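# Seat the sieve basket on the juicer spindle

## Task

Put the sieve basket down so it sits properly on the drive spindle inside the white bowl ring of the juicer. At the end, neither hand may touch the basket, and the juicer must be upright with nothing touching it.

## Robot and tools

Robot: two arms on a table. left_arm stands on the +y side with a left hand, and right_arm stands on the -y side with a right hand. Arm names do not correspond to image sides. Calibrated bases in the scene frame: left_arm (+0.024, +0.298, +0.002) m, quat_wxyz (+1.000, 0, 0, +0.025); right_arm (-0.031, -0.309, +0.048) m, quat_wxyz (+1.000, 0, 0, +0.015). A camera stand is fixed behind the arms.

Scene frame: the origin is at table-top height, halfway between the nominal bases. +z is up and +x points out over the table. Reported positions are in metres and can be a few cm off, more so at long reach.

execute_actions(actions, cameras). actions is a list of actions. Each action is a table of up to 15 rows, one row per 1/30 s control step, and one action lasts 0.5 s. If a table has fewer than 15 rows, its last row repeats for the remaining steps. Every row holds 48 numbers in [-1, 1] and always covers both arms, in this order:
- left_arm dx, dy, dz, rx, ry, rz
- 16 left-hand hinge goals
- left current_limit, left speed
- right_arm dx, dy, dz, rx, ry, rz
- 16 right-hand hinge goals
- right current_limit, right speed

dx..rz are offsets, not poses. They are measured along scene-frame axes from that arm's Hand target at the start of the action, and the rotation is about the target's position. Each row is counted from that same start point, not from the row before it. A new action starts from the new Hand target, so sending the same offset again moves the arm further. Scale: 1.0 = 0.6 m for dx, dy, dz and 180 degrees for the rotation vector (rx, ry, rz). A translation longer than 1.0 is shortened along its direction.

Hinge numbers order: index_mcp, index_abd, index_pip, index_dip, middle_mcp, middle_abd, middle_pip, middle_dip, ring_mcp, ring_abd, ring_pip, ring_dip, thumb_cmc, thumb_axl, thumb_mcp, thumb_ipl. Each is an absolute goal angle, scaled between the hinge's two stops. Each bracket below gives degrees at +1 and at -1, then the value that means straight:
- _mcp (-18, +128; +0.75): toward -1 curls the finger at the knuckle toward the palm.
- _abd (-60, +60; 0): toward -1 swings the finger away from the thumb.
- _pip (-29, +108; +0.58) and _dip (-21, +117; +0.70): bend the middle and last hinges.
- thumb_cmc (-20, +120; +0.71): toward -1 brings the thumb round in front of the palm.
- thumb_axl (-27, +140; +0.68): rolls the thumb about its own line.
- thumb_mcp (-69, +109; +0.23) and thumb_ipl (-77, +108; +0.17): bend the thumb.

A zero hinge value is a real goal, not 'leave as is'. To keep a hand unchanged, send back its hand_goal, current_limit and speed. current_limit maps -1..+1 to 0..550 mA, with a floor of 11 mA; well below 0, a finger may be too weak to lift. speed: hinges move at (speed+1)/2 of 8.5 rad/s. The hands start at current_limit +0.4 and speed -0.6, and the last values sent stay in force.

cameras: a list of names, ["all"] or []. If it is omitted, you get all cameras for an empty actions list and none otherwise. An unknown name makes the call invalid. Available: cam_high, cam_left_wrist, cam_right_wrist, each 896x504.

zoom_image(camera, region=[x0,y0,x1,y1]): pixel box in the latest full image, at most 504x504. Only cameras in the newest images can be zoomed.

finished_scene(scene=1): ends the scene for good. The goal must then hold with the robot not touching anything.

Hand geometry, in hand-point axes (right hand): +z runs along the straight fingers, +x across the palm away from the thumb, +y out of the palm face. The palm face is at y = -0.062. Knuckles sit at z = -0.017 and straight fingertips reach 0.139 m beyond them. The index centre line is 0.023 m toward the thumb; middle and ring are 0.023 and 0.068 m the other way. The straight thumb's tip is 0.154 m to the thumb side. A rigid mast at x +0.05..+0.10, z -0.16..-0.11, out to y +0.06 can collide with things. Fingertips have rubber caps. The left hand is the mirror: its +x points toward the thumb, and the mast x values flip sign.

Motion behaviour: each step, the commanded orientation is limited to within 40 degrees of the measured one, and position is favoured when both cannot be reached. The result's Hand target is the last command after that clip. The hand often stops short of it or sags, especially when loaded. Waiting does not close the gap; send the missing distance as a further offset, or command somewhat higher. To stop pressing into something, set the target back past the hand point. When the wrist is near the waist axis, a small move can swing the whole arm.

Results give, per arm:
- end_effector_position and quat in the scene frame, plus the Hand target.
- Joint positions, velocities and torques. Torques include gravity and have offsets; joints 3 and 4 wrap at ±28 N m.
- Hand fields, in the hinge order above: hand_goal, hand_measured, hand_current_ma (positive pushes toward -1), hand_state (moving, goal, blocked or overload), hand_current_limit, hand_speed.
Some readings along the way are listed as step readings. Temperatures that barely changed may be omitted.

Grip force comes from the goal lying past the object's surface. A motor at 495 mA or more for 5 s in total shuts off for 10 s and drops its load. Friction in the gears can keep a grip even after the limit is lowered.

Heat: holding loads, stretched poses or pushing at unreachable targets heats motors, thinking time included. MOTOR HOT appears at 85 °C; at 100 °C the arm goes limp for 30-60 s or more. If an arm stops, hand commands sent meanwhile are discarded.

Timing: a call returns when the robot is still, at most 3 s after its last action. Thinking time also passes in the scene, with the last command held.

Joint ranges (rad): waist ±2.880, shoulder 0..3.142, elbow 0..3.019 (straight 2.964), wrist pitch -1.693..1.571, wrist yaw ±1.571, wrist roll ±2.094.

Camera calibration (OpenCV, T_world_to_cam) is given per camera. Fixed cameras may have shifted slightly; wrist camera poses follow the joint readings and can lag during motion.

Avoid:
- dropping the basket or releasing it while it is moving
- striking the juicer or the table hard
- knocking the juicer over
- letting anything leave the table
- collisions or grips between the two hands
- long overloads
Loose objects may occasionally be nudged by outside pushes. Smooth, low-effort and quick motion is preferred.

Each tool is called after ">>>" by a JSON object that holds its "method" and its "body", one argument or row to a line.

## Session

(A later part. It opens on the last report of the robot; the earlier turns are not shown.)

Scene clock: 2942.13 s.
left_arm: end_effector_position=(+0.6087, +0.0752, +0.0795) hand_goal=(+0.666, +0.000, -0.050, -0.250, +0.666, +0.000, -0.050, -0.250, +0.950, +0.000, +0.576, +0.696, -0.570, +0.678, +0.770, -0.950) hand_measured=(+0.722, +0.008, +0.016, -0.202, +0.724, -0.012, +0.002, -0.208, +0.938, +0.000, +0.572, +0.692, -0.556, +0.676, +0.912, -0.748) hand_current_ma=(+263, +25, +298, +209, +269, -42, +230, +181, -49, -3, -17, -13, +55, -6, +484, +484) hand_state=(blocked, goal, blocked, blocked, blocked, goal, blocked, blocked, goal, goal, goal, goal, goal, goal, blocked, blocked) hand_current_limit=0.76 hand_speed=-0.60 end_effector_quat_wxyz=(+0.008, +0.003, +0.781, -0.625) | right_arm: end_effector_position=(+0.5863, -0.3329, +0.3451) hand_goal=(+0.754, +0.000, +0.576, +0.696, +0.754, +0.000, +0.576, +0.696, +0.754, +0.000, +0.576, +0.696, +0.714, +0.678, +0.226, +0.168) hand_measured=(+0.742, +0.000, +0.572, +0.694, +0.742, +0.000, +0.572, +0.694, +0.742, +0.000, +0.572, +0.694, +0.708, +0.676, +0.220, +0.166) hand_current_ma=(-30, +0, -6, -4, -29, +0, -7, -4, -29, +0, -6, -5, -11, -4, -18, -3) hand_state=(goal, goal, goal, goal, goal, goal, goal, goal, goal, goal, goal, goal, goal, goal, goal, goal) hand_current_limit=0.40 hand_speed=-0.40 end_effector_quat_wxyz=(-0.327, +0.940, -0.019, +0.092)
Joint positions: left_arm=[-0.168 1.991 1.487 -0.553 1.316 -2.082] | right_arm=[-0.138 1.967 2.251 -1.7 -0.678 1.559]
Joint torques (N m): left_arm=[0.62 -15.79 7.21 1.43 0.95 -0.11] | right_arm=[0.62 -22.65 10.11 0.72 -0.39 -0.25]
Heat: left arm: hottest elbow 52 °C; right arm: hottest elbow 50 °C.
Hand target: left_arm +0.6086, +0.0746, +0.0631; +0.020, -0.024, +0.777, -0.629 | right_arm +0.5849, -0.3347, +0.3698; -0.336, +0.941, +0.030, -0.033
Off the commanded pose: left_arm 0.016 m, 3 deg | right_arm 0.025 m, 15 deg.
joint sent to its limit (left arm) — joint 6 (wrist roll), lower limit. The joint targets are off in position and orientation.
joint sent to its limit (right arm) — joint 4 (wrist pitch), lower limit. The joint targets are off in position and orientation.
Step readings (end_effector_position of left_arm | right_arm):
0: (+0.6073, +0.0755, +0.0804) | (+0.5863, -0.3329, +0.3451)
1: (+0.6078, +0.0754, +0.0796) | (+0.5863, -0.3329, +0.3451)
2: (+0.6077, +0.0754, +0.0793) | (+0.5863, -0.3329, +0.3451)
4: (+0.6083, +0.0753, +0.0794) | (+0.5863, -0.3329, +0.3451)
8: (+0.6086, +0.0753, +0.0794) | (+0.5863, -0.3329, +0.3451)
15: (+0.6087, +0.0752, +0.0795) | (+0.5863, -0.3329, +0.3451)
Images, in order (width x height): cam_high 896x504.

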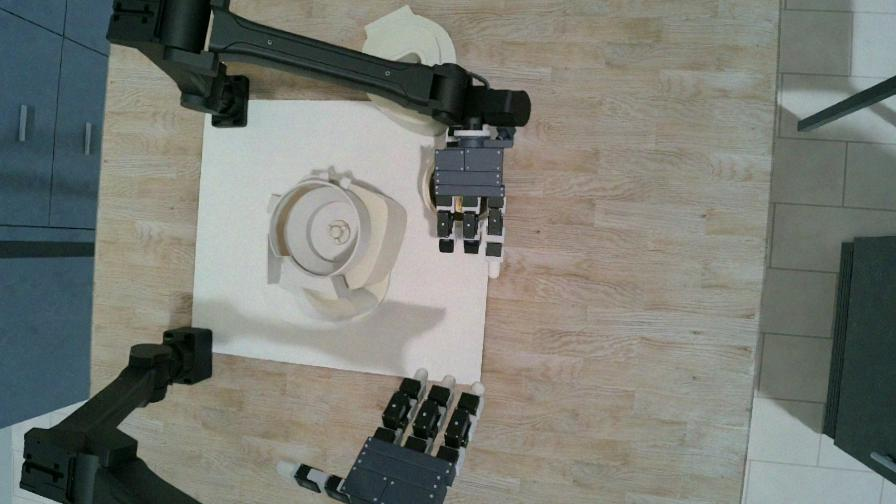

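>>> {"method": "execute_actions", "body": {
  "actions": [
    [[0.0,0.0,0.028,0,0,0,0.695,0,-0.02,-0.05,0.695,0,-0.02,-0.05,0.95,0,0.576,0.696,-0.571,0.678,0.87,-0.75,0.3,-0.6,0,0,0,0,0,0,0.754,0,0.576,0.696,0.754,0,0.576,0.696,0.754,0,0.576,0.696,0.714,0.678,0.226,0.168,0.4,-0.4]],
    [[0.0,0.0,0.0,0,0,0,0.695,0,0.0,0.333,0.695,0,0.0,0.333,0.95,0,0.576,0.696,-0.571,0.678,0.85,-0.5,0.3,-0.6,0,0,0,0,0,0,0.754,0,0.576,0.696,0.754,0,0.576,0.696,0.754,0,0.576,0.696,0.714,0.678,0.226,0.168,0.4,-0.4]]
  ],
  "cameras": ["cam_high"]
}}

>>> {"method": "zoom_image", "body": {
  "camera": "cam_high",
  "region": [380, 120, 540, 280]
}}

Scene clock: 2950.13 s.
left_arm: end_effector_position=(+0.6081, +0.0762, +0.0793) hand_goal=(+0.696, +0.000, +0.000, +0.334, +0.696, +0.000, +0.000, +0.334, +0.950, +0.000, +0.576, +0.696, -0.570, +0.678, +0.850, -0.500) hand_measured=(+0.690, +0.004, +0.000, +0.332, +0.688, -0.004, -0.004, +0.330, +0.938, +0.000, +0.572, +0.692, -0.568, +0.676, +0.848, -0.502) hand_current_ma=(-23, +10, -2, -9, -29, -10, -13, -11, -49, -3, -17, -13, +7, -6, -5, -11) hand_state=(goal, goal, goal, goal, goal, goal, goal, goal, goal, goal, goal, goal, goal, goal, goal, goal) hand_current_limit=0.30 hand_speed=-0.60 end_effector_quat_wxyz=(+0.007, +0.000, +0.781, -0.624) | right_arm: end_effector_position=(+0.5863, -0.3329, +0.3451) hand_goal=(+0.754, +0.000, +0.576, +0.696, +0.754, +0.000, +0.576, +0.696, +0.754, +0.000, +0.576, +0.696, +0.714, +0.678, +0.226, +0.168) hand_measured=(+0.742, +0.000, +0.572, +0.694, +0.742, +0.000, +0.572, +0.694, +0.742, +0.000, +0.572, +0.694, +0.708, +0.676, +0.220, +0.166) hand_current_ma=(-30, +0, -6, -4, -29, +0, -7, -4, -29, +0, -6, -5, -11, -4, -18, -3) hand_state=(goal, goal, goal, goal, goal, goal, goal, goal, goal, goal, goal, goal, goal, goal, goal, goal) hand_current_limit=0.40 hand_speed=-0.40 end_effector_quat_wxyz=(-0.327, +0.940, -0.019, +0.092)
Joint positions: left_arm=[-0.166 1.991 1.487 -0.558 1.316 -2.082] | right_arm=[-0.138 1.967 2.251 -1.7 -0.678 1.559]
Joint torques (N m): left_arm=[0.62 -17.49 8.32 0.38 0.97 -0.11] | right_arm=[0.38 -22.83 10.21 0.72 -0.35 -0.27]
Heat: left arm: hottest elbow 51 °C; right arm: hottest elbow 50 °C.
Hand target: left_arm +0.6086, +0.0746, +0.0799; +0.019, -0.024, +0.777, -0.629 | right_arm +0.5849, -0.3347, +0.3698; -0.336, +0.941, +0.030, -0.033
Off the commanded pose: left_arm 0.002 m, 3 deg | right_arm 0.025 m, 15 deg.
joint sent to its limit (left arm) — joint 6 (wrist roll), lower limit. The joint targets are off in position and orientation.
joint sent to its limit (right arm) — joint 4 (wrist pitch), lower limit. The joint targets are off in position and orientation.
Step readings (end_effector_position of left_arm | right_arm):
0: (+0.6087, +0.0752, +0.0795) | (+0.5863, -0.3329, +0.3451)
1: (+0.6085, +0.0753, +0.0794) | (+0.5863, -0.3329, +0.3451)
2: (+0.6081, +0.0753, +0.0794) | (+0.5863, -0.3329, +0.3451)
4: (+0.6080, +0.0753, +0.0793) | (+0.5863, -0.3329, +0.3451)
8: (+0.6078, +0.0753, +0.0793) | (+0.5863, -0.3329, +0.3451)
15: (+0.6078, +0.0754, +0.0793) | (+0.5863, -0.3329, +0.3451)
16: (+0.6078, +0.0754, +0.0793) | (+0.5863, -0.3329, +0.3451)
17: (+0.6078, +0.0754, +0.0793) | (+0.5863, -0.3329, +0.3451)
19: (+0.6081, +0.0762, +0.0793) | (+0.5863, -0.3329, +0.3451)
23: (+0.6081, +0.0762, +0.0793) | (+0.5863, -0.3329, +0.3451)
30: (+0.6081, +0.0762, +0.0793) | (+0.5863, -0.3329, +0.3451)
Images, in order (width x height): cam_high 896x504.

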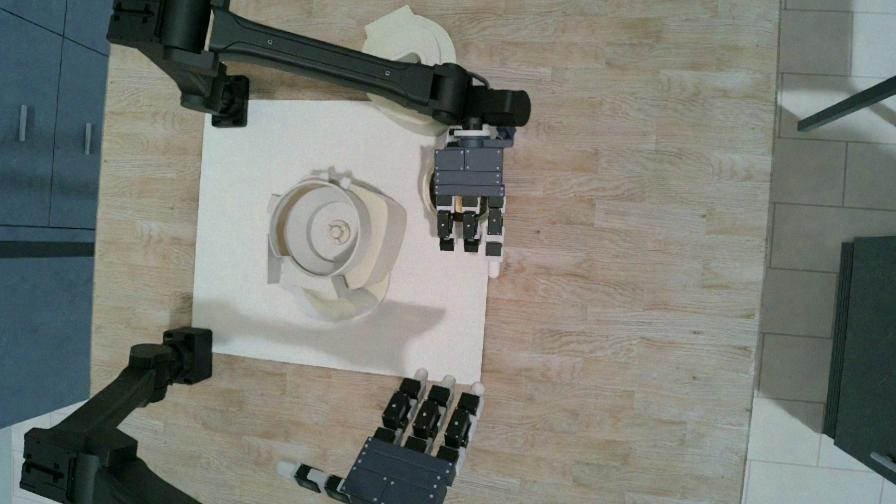

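Scaled by 3.150 from the camera's 896x504 image, which has a finer 1280x720 frame.

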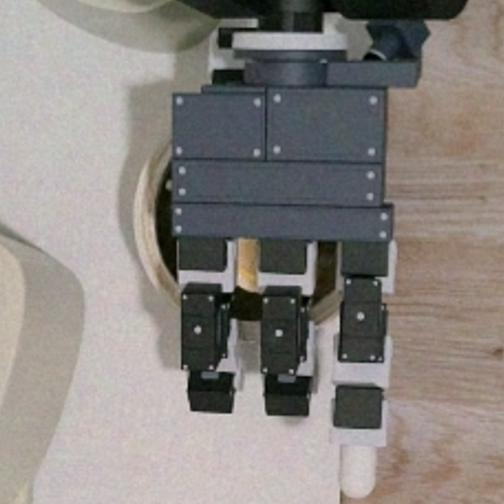

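>>> {"method": "execute_actions", "body": {
  "actions": [
    [[0.0,0.0,0.05,0,0,0,0.695,0,0.0,0.333,0.695,0,0.0,0.333,0.95,0,0.576,0.696,-0.571,0.678,0.85,-0.5,0.3,-0.6,0,0,0,0,0,0,0.754,0,0.576,0.696,0.754,0,0.576,0.696,0.754,0,0.576,0.696,0.714,0.678,0.226,0.168,0.4,-0.4]]
  ]
}}

Scene clock: 2958.00 s.
left_arm: end_effector_position=(+0.5975, +0.0775, +0.0942) hand_goal=(+0.696, +0.000, +0.000, +0.334, +0.696, +0.000, +0.000, +0.334, +0.950, +0.000, +0.576, +0.696, -0.570, +0.678, +0.850, -0.500) hand_measured=(+0.690, +0.002, +0.000, +0.332, +0.688, -0.002, -0.004, +0.330, +0.938, +0.000, +0.572, +0.692, -0.570, +0.676, +0.848, -0.502) hand_current_ma=(-26, +8, -2, -9, -32, -9, -13, -11, -49, -3, -17, -13, +2, -5, -6, -11) hand_state=(goal, goal, goal, goal, goal, goal, goal, goal, goal, goal, goal, goal, goal, goal, goal, goal) hand_current_limit=0.30 hand_speed=-0.60 end_effector_quat_wxyz=(-0.007, -0.011, +0.783, -0.623) | right_arm: end_effector_position=(+0.5863, -0.3329, +0.3451) hand_goal=(+0.754, +0.000, +0.576, +0.696, +0.754, +0.000, +0.576, +0.696, +0.754, +0.000, +0.576, +0.696, +0.714, +0.678, +0.226, +0.168) hand_measured=(+0.742, +0.000, +0.572, +0.694, +0.742, +0.000, +0.572, +0.694, +0.742, +0.000, +0.572, +0.694, +0.708, +0.676, +0.220, +0.166) hand_current_ma=(-30, +0, -6, -4, -29, +0, -7, -4, -29, +0, -6, -5, -11, -4, -18, -3) hand_state=(goal, goal, goal, goal, goal, goal, goal, goal, goal, goal, goal, goal, goal, goal, goal, goal) hand_current_limit=0.40 hand_speed=-0.40 end_effector_quat_wxyz=(-0.327, +0.940, -0.019, +0.092)
Joint positions: left_arm=[-0.166 1.962 1.487 -0.622 1.315 -2.082] | right_arm=[-0.138 1.967 2.251 -1.7 -0.678 1.559]
Joint torques (N m): left_arm=[0.62 -17.85 10.52 0.32 1.08 -0.11] | right_arm=[0.5 -22.42 10.17 0.66 -0.38 -0.26]
Heat: left arm: hottest elbow 51 °C; right arm: hottest elbow 50 °C.
Hand target: left_arm +0.6086, +0.0746, +0.1099; +0.020, -0.024, +0.777, -0.629 | right_arm +0.5849, -0.3347, +0.3698; -0.336, +0.941, +0.030, -0.033
Off the commanded pose: left_arm 0.019 m, 4 deg | right_arm 0.025 m, 15 deg.
joint sent to its limit (left arm) — joint 6 (wrist roll), lower limit. The joint targets are off in position and orientation.
joint sent to its limit (right arm) — joint 4 (wrist pitch), lower limit. The joint targets are off in position and orientation.
Step readings (end_effector_position of left_arm | right_arm):
0: (+0.6081, +0.0762, +0.0793) | (+0.5863, -0.3329, +0.3451)
1: (+0.6062, +0.0765, +0.0798) | (+0.5863, -0.3329, +0.3451)
2: (+0.6025, +0.0769, +0.0809) | (+0.5863, -0.3329, +0.3451)
4: (+0.5989, +0.0774, +0.0839) | (+0.5863, -0.3329, +0.3451)
8: (+0.5976, +0.0775, +0.0916) | (+0.5863, -0.3329, +0.3451)
15: (+0.5975, +0.0775, +0.0942) | (+0.5863, -0.3329, +0.3451)

>>> {"method": "execute_actions", "body": {
  "actions": [
    [[0.02,0.0,0.0,0,0,0,0.695,0,0.0,0.333,0.695,0,0.0,0.333,0.95,0,0.576,0.696,-0.571,0.678,0.85,-0.5,0.3,-0.6,0,0,0,0,0,0,0.754,0,0.576,0.696,0.754,0,0.576,0.696,0.754,0,0.576,0.696,0.714,0.678,0.226,0.168,0.4,-0.4]]
  ],
  "cameras": ["cam_high"]
}}

>>> {"method": "zoom_image", "body": {
  "camera": "cam_high",
  "region": [380, 120, 540, 280]
}}

Scene clock: 2968.23 s.
left_arm: end_effector_position=(+0.6038, +0.0768, +0.1007) hand_goal=(+0.696, +0.000, +0.000, +0.334, +0.696, +0.000, +0.000, +0.334, +0.950, +0.000, +0.576, +0.696, -0.570, +0.678, +0.850, -0.500) hand_measured=(+0.690, +0.002, +0.000, +0.332, +0.688, -0.002, -0.004, +0.330, +0.938, +0.000, +0.572, +0.692, -0.570, +0.676, +0.848, -0.502) hand_current_ma=(-26, +8, -2, -9, -32, -9, -13, -11, -49, -3, -17, -13, +2, -5, -6, -11) hand_state=(goal, goal, goal, goal, goal, goal, goal, goal, goal, goal, goal, goal, goal, goal, goal, goal) hand_current_limit=0.30 hand_speed=-0.60 end_effector_quat_wxyz=(-0.005, -0.009, +0.782, -0.623) | right_arm: end_effector_position=(+0.5863, -0.3329, +0.3451) hand_goal=(+0.754, +0.000, +0.576, +0.696, +0.754, +0.000, +0.576, +0.696, +0.754, +0.000, +0.576, +0.696, +0.714, +0.678, +0.226, +0.168) hand_measured=(+0.742, +0.000, +0.572, +0.694, +0.742, +0.000, +0.572, +0.694, +0.742, +0.000, +0.572, +0.694, +0.708, +0.676, +0.220, +0.166) hand_current_ma=(-30, +0, -6, -4, -29, +0, -7, -4, -29, +0, -6, -5, -11, -4, -18, -3) hand_state=(goal, goal, goal, goal, goal, goal, goal, goal, goal, goal, goal, goal, goal, goal, goal, goal) hand_current_limit=0.40 hand_speed=-0.40 end_effector_quat_wxyz=(-0.327, +0.940, -0.019, +0.092)
Joint positions: left_arm=[-0.166 1.967 1.513 -0.638 1.315 -2.082] | right_arm=[-0.138 1.967 2.251 -1.7 -0.678 1.559]
Joint torques (N m): left_arm=[0.79 -16.09 11.81 0.32 1.08 -0.11] | right_arm=[0.97 -22.89 10.25 0.72 -0.39 -0.26]
Heat: left arm: hottest elbow 52 °C; right arm: hottest elbow 49 °C.
Hand target: left_arm +0.6206, +0.0746, +0.1099; +0.020, -0.024, +0.777, -0.629 | right_arm +0.5849, -0.3347, +0.3698; -0.336, +0.941, +0.030, -0.033
Off the commanded pose: left_arm 0.019 m, 3 deg | right_arm 0.025 m, 15 deg.
joint sent to its limit (left arm) — joint 6 (wrist roll), lower limit. The joint targets are off in position and orientation.
joint sent to its limit (right arm) — joint 4 (wrist pitch), lower limit. The joint targets are off in position and orientation.
Step readings (end_effector_position of left_arm | right_arm):
0: (+0.5975, +0.0775, +0.0942) | (+0.5863, -0.3329, +0.3451)
1: (+0.5974, +0.0775, +0.0938) | (+0.5863, -0.3329, +0.3451)
2: (+0.5981, +0.0775, +0.0945) | (+0.5863, -0.3329, +0.3451)
4: (+0.6006, +0.0772, +0.0969) | (+0.5863, -0.3329, +0.3451)
8: (+0.6035, +0.0768, +0.1002) | (+0.5863, -0.3329, +0.3451)
15: (+0.6038, +0.0768, +0.1007) | (+0.5863, -0.3329, +0.3451)
Images, in order (width x height): cam_high 896x504.

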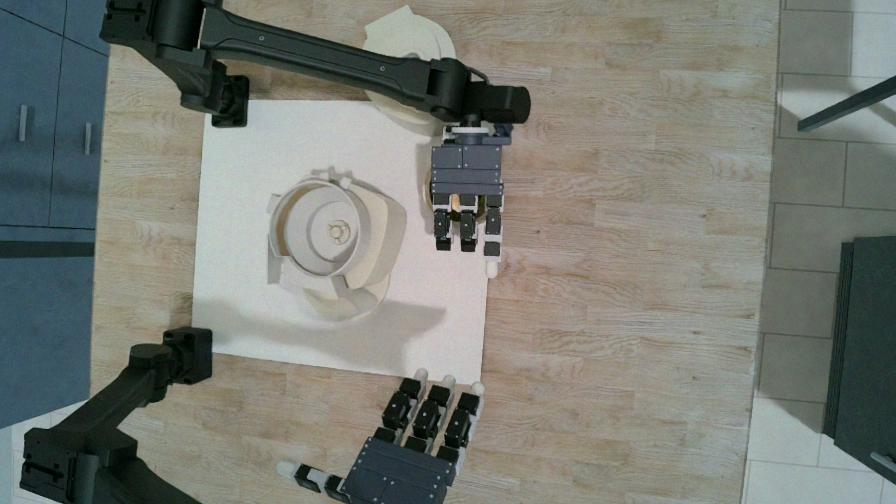

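Scaled by 3.150 from the camera's 896x504 image, which has a finer 1280x720 frame.

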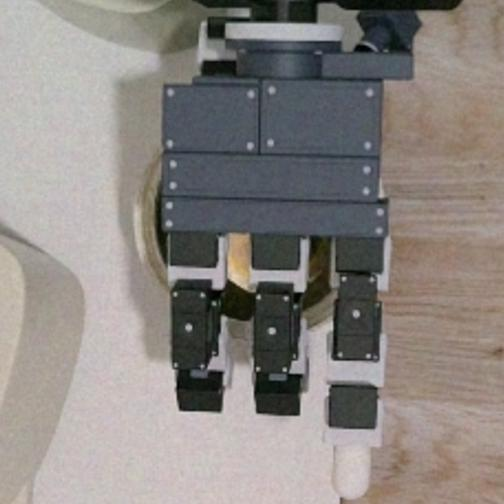

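>>> {"method": "execute_actions", "body": {
  "actions": [
    [[-0.01,0.0,-0.026,0,0,0,0.695,0,0.0,0.333,0.695,0,0.0,0.333,0.95,0,0.576,0.696,-0.571,0.678,0.85,-0.5,0.3,-0.6,0,0,0,0,0,0,0.754,0,0.576,0.696,0.754,0,0.576,0.696,0.754,0,0.576,0.696,0.714,0.678,0.226,0.168,0.4,-0.4]]
  ]
}}

Scene clock: 2974.77 s.
left_arm: end_effector_position=(+0.6062, +0.0765, +0.0985) hand_goal=(+0.696, +0.000, +0.000, +0.334, +0.696, +0.000, +0.000, +0.334, +0.950, +0.000, +0.576, +0.696, -0.570, +0.678, +0.850, -0.500) hand_measured=(+0.690, +0.002, +0.000, +0.332, +0.688, -0.002, -0.004, +0.330, +0.938, +0.000, +0.572, +0.692, -0.570, +0.676, +0.848, -0.502) hand_current_ma=(-26, +8, -2, -9, -32, -9, -13, -11, -49, -3, -17, -13, +2, -5, -6, -11) hand_state=(goal, goal, goal, goal, goal, goal, goal, goal, goal, goal, goal, goal, goal, goal, goal, goal) hand_current_limit=0.30 hand_speed=-0.60 end_effector_quat_wxyz=(-0.001, -0.006, +0.782, -0.623) | right_arm: end_effector_position=(+0.5863, -0.3329, +0.3451) hand_goal=(+0.754, +0.000, +0.576, +0.696, +0.754, +0.000, +0.576, +0.696, +0.754, +0.000, +0.576, +0.696, +0.714, +0.678, +0.226, +0.168) hand_measured=(+0.742, +0.000, +0.572, +0.694, +0.742, +0.000, +0.572, +0.694, +0.742, +0.000, +0.572, +0.694, +0.708, +0.676, +0.220, +0.166) hand_current_ma=(-30, +0, -6, -4, -29, +0, -7, -4, -29, +0, -6, -5, -11, -4, -18, -3) hand_state=(goal, goal, goal, goal, goal, goal, goal, goal, goal, goal, goal, goal, goal, goal, goal, goal) hand_current_limit=0.40 hand_speed=-0.40 end_effector_quat_wxyz=(-0.327, +0.940, -0.019, +0.092)
Joint positions: left_arm=[-0.166 1.971 1.513 -0.624 1.315 -2.082] | right_arm=[-0.138 1.967 2.251 -1.7 -0.678 1.559]
Joint torques (N m): left_arm=[0.73 -16.09 9.16 1.24 1.03 -0.11] | right_arm=[0.62 -23 10.26 0.55 -0.4 -0.27]
Heat: left arm: hottest elbow 52 °C; right arm: hottest elbow 49 °C.
Hand target: left_arm +0.6146, +0.0746, +0.0943; +0.020, -0.024, +0.777, -0.629 | right_arm +0.5849, -0.3347, +0.3698; -0.336, +0.941, +0.030, -0.033
Off the commanded pose: left_arm 0.010 m, 3 deg | right_arm 0.025 m, 15 deg.
joint sent to its limit (left arm) — joint 6 (wrist roll), lower limit. The joint targets are off in position and orientation.
joint sent to its limit (right arm) — joint 4 (wrist pitch), lower limit. The joint targets are off in position and orientation.
Step readings (end_effector_position of left_arm | right_arm):
0: (+0.6038, +0.0768, +0.1007) | (+0.5863, -0.3329, +0.3451)
1: (+0.6042, +0.0767, +0.1008) | (+0.5863, -0.3329, +0.3451)
2: (+0.6050, +0.0767, +0.1000) | (+0.5863, -0.3329, +0.3451)
4: (+0.6059, +0.0765, +0.1002) | (+0.5863, -0.3329, +0.3451)
8: (+0.6062, +0.0765, +0.0985) | (+0.5863, -0.3329, +0.3451)
15: (+0.6062, +0.0765, +0.0985) | (+0.5863, -0.3329, +0.3451)

>>> {"method": "execute_actions", "body": {
  "actions": [
    [[-0.005,0.0,-0.01,0,0,0,0.695,0,0.0,0.333,0.695,0,0.0,0.333,0.95,0,0.576,0.696,-0.571,0.678,0.85,-0.5,0.3,-0.6,0,0,0,0,0,0,0.754,0,0.576,0.696,0.754,0,0.576,0.696,0.754,0,0.576,0.696,0.714,0.678,0.226,0.168,0.4,-0.4]]
  ]
}}

Scene clock: 2978.40 s.
left_arm: end_effector_position=(+0.6094, +0.0761, +0.0990) hand_goal=(+0.696, +0.000, +0.000, +0.334, +0.696, +0.000, +0.000, +0.334, +0.950, +0.000, +0.576, +0.696, -0.570, +0.678, +0.850, -0.500) hand_measured=(+0.690, +0.002, +0.000, +0.332, +0.688, -0.002, -0.004, +0.330, +0.938, +0.000, +0.572, +0.692, -0.570, +0.676, +0.848, -0.502) hand_current_ma=(-26, +8, -2, -9, -32, -9, -13, -11, -49, -3, -17, -13, +2, -5, -6, -11) hand_state=(goal, goal, goal, goal, goal, goal, goal, goal, goal, goal, goal, goal, goal, goal, goal, goal) hand_current_limit=0.30 hand_speed=-0.60 end_effector_quat_wxyz=(+0.006, +0.000, +0.781, -0.624) | right_arm: end_effector_position=(+0.5863, -0.3329, +0.3451) hand_goal=(+0.754, +0.000, +0.576, +0.696, +0.754, +0.000, +0.576, +0.696, +0.754, +0.000, +0.576, +0.696, +0.714, +0.678, +0.226, +0.168) hand_measured=(+0.742, +0.000, +0.572, +0.694, +0.742, +0.000, +0.572, +0.694, +0.742, +0.000, +0.572, +0.694, +0.708, +0.676, +0.220, +0.166) hand_current_ma=(-30, +0, -6, -4, -29, +0, -7, -4, -29, +0, -6, -5, -11, -4, -18, -3) hand_state=(goal, goal, goal, goal, goal, goal, goal, goal, goal, goal, goal, goal, goal, goal, goal, goal) hand_current_limit=0.40 hand_speed=-0.40 end_effector_quat_wxyz=(-0.327, +0.940, -0.019, +0.092)
Joint positions: left_arm=[-0.166 1.971 1.513 -0.607 1.315 -2.082] | right_arm=[-0.138 1.967 2.251 -1.7 -0.678 1.559]
Joint torques (N m): left_arm=[0.62 -16.21 7.97 1.26 0.99 -0.11] | right_arm=[0.56 -22.42 10.1 0.57 -0.37 -0.32]
Heat: left arm: hottest elbow 52 °C; right arm: hottest elbow 49 °C.
Hand target: left_arm +0.6116, +0.0746, +0.0883; +0.020, -0.024, +0.777, -0.629 | right_arm +0.5849, -0.3347, +0.3698; -0.336, +0.941, +0.030, -0.033
Off the commanded pose: left_arm 0.011 m, 3 deg | right_arm 0.025 m, 15 deg.
joint sent to its limit (left arm) — joint 6 (wrist roll), lower limit. The joint targets are off in position and orientation.
joint sent to its limit (right arm) — joint 4 (wrist pitch), lower limit. The joint targets are off in position and orientation.
Step readings (end_effector_position of left_arm | right_arm):
0: (+0.6062, +0.0765, +0.0985) | (+0.5863, -0.3329, +0.3451)
1: (+0.6068, +0.0764, +0.0986) | (+0.5863, -0.3329, +0.3451)
2: (+0.6077, +0.0763, +0.0987) | (+0.5863, -0.3329, +0.3451)
4: (+0.6088, +0.0762, +0.0989) | (+0.5863, -0.3329, +0.3451)
8: (+0.6093, +0.0762, +0.0990) | (+0.5863, -0.3329, +0.3451)
15: (+0.6094, +0.0761, +0.0990) | (+0.5863, -0.3329, +0.3451)

>>> {"method": "execute_actions", "body": {
  "actions": [
    [[-0.003,0.0,-0.008,0,0,0,0.695,0,0.0,0.333,0.695,0,0.0,0.333,0.95,0,0.576,0.696,-0.571,0.678,0.85,-0.5,0.3,-0.6,0,0,0,0,0,0,0.754,0,0.576,0.696,0.754,0,0.576,0.696,0.754,0,0.576,0.696,0.714,0.678,0.226,0.168,0.4,-0.4]]
  ],
  "cameras": ["cam_high"]
}}

>>> {"method": "zoom_image", "body": {
  "camera": "cam_high",
  "region": [380, 120, 540, 280]
}}

Scene clock: 2984.33 s.
left_arm: end_effector_position=(+0.6095, +0.0761, +0.0962) hand_goal=(+0.696, +0.000, +0.000, +0.334, +0.696, +0.000, +0.000, +0.334, +0.950, +0.000, +0.576, +0.696, -0.570, +0.678, +0.850, -0.500) hand_measured=(+0.690, +0.002, +0.000, +0.332, +0.688, -0.002, -0.004, +0.330, +0.938, +0.000, +0.572, +0.692, -0.570, +0.676, +0.848, -0.502) hand_current_ma=(-26, +8, -2, -9, -32, -9, -13, -11, -49, -3, -17, -13, +2, -5, -6, -11) hand_state=(goal, goal, goal, goal, goal, goal, goal, goal, goal, goal, goal, goal, goal, goal, goal, goal) hand_current_limit=0.30 hand_speed=-0.60 end_effector_quat_wxyz=(+0.007, +0.001, +0.781, -0.624) | right_arm: end_effector_position=(+0.5863, -0.3329, +0.3451) hand_goal=(+0.754, +0.000, +0.576, +0.696, +0.754, +0.000, +0.576, +0.696, +0.754, +0.000, +0.576, +0.696, +0.714, +0.678, +0.226, +0.168) hand_measured=(+0.742, +0.000, +0.572, +0.694, +0.742, +0.000, +0.572, +0.694, +0.742, +0.000, +0.572, +0.694, +0.708, +0.676, +0.220, +0.166) hand_current_ma=(-30, +0, -6, -4, -29, +0, -7, -4, -29, +0, -6, -5, -11, -4, -18, -3) hand_state=(goal, goal, goal, goal, goal, goal, goal, goal, goal, goal, goal, goal, goal, goal, goal, goal) hand_current_limit=0.40 hand_speed=-0.40 end_effector_quat_wxyz=(-0.327, +0.940, -0.019, +0.092)
Joint positions: left_arm=[-0.166 1.973 1.507 -0.594 1.315 -2.082] | right_arm=[-0.138 1.967 2.251 -1.7 -0.678 1.559]
Joint torques (N m): left_arm=[0.67 -16.09 7.62 1.26 0.97 -0.11] | right_arm=[0.15 -22.83 10.09 0.61 -0.39 -0.22]
Heat: left arm: hottest elbow 51 °C; right arm: hottest elbow 49 °C.
Hand target: left_arm +0.6098, +0.0746, +0.0835; +0.020, -0.024, +0.777, -0.629 | right_arm +0.5849, -0.3347, +0.3698; -0.336, +0.941, +0.030, -0.033
Off the commanded pose: left_arm 0.013 m, 3 deg | right_arm 0.025 m, 15 deg.
joint sent to its limit (left arm) — joint 6 (wrist roll), lower limit. The joint targets are off in position and orientation.
joint sent to its limit (right arm) — joint 4 (wrist pitch), lower limit. The joint targets are off in position and orientation.
Step readings (end_effector_position of left_arm | right_arm):
0: (+0.6094, +0.0761, +0.0990) | (+0.5863, -0.3329, +0.3451)
1: (+0.6093, +0.0761, +0.0985) | (+0.5863, -0.3329, +0.3451)
2: (+0.6100, +0.0761, +0.0986) | (+0.5863, -0.3329, +0.3451)
4: (+0.6096, +0.0761, +0.0976) | (+0.5863, -0.3329, +0.3451)
8: (+0.6093, +0.0761, +0.0962) | (+0.5863, -0.3329, +0.3451)
15: (+0.6095, +0.0761, +0.0962) | (+0.5863, -0.3329, +0.3451)
Images, in order (width x height): cam_high 896x504.

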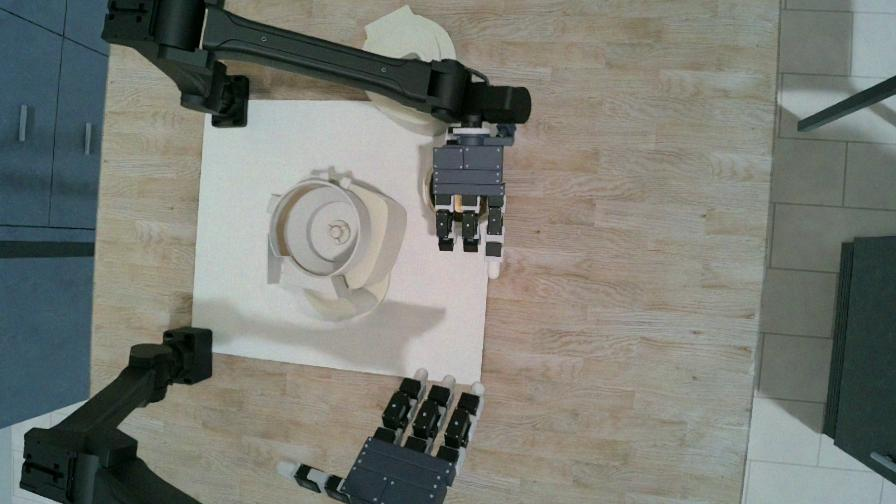

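Scaled by 3.150 from the camera's 896x504 image, which has a finer 1280x720 frame.

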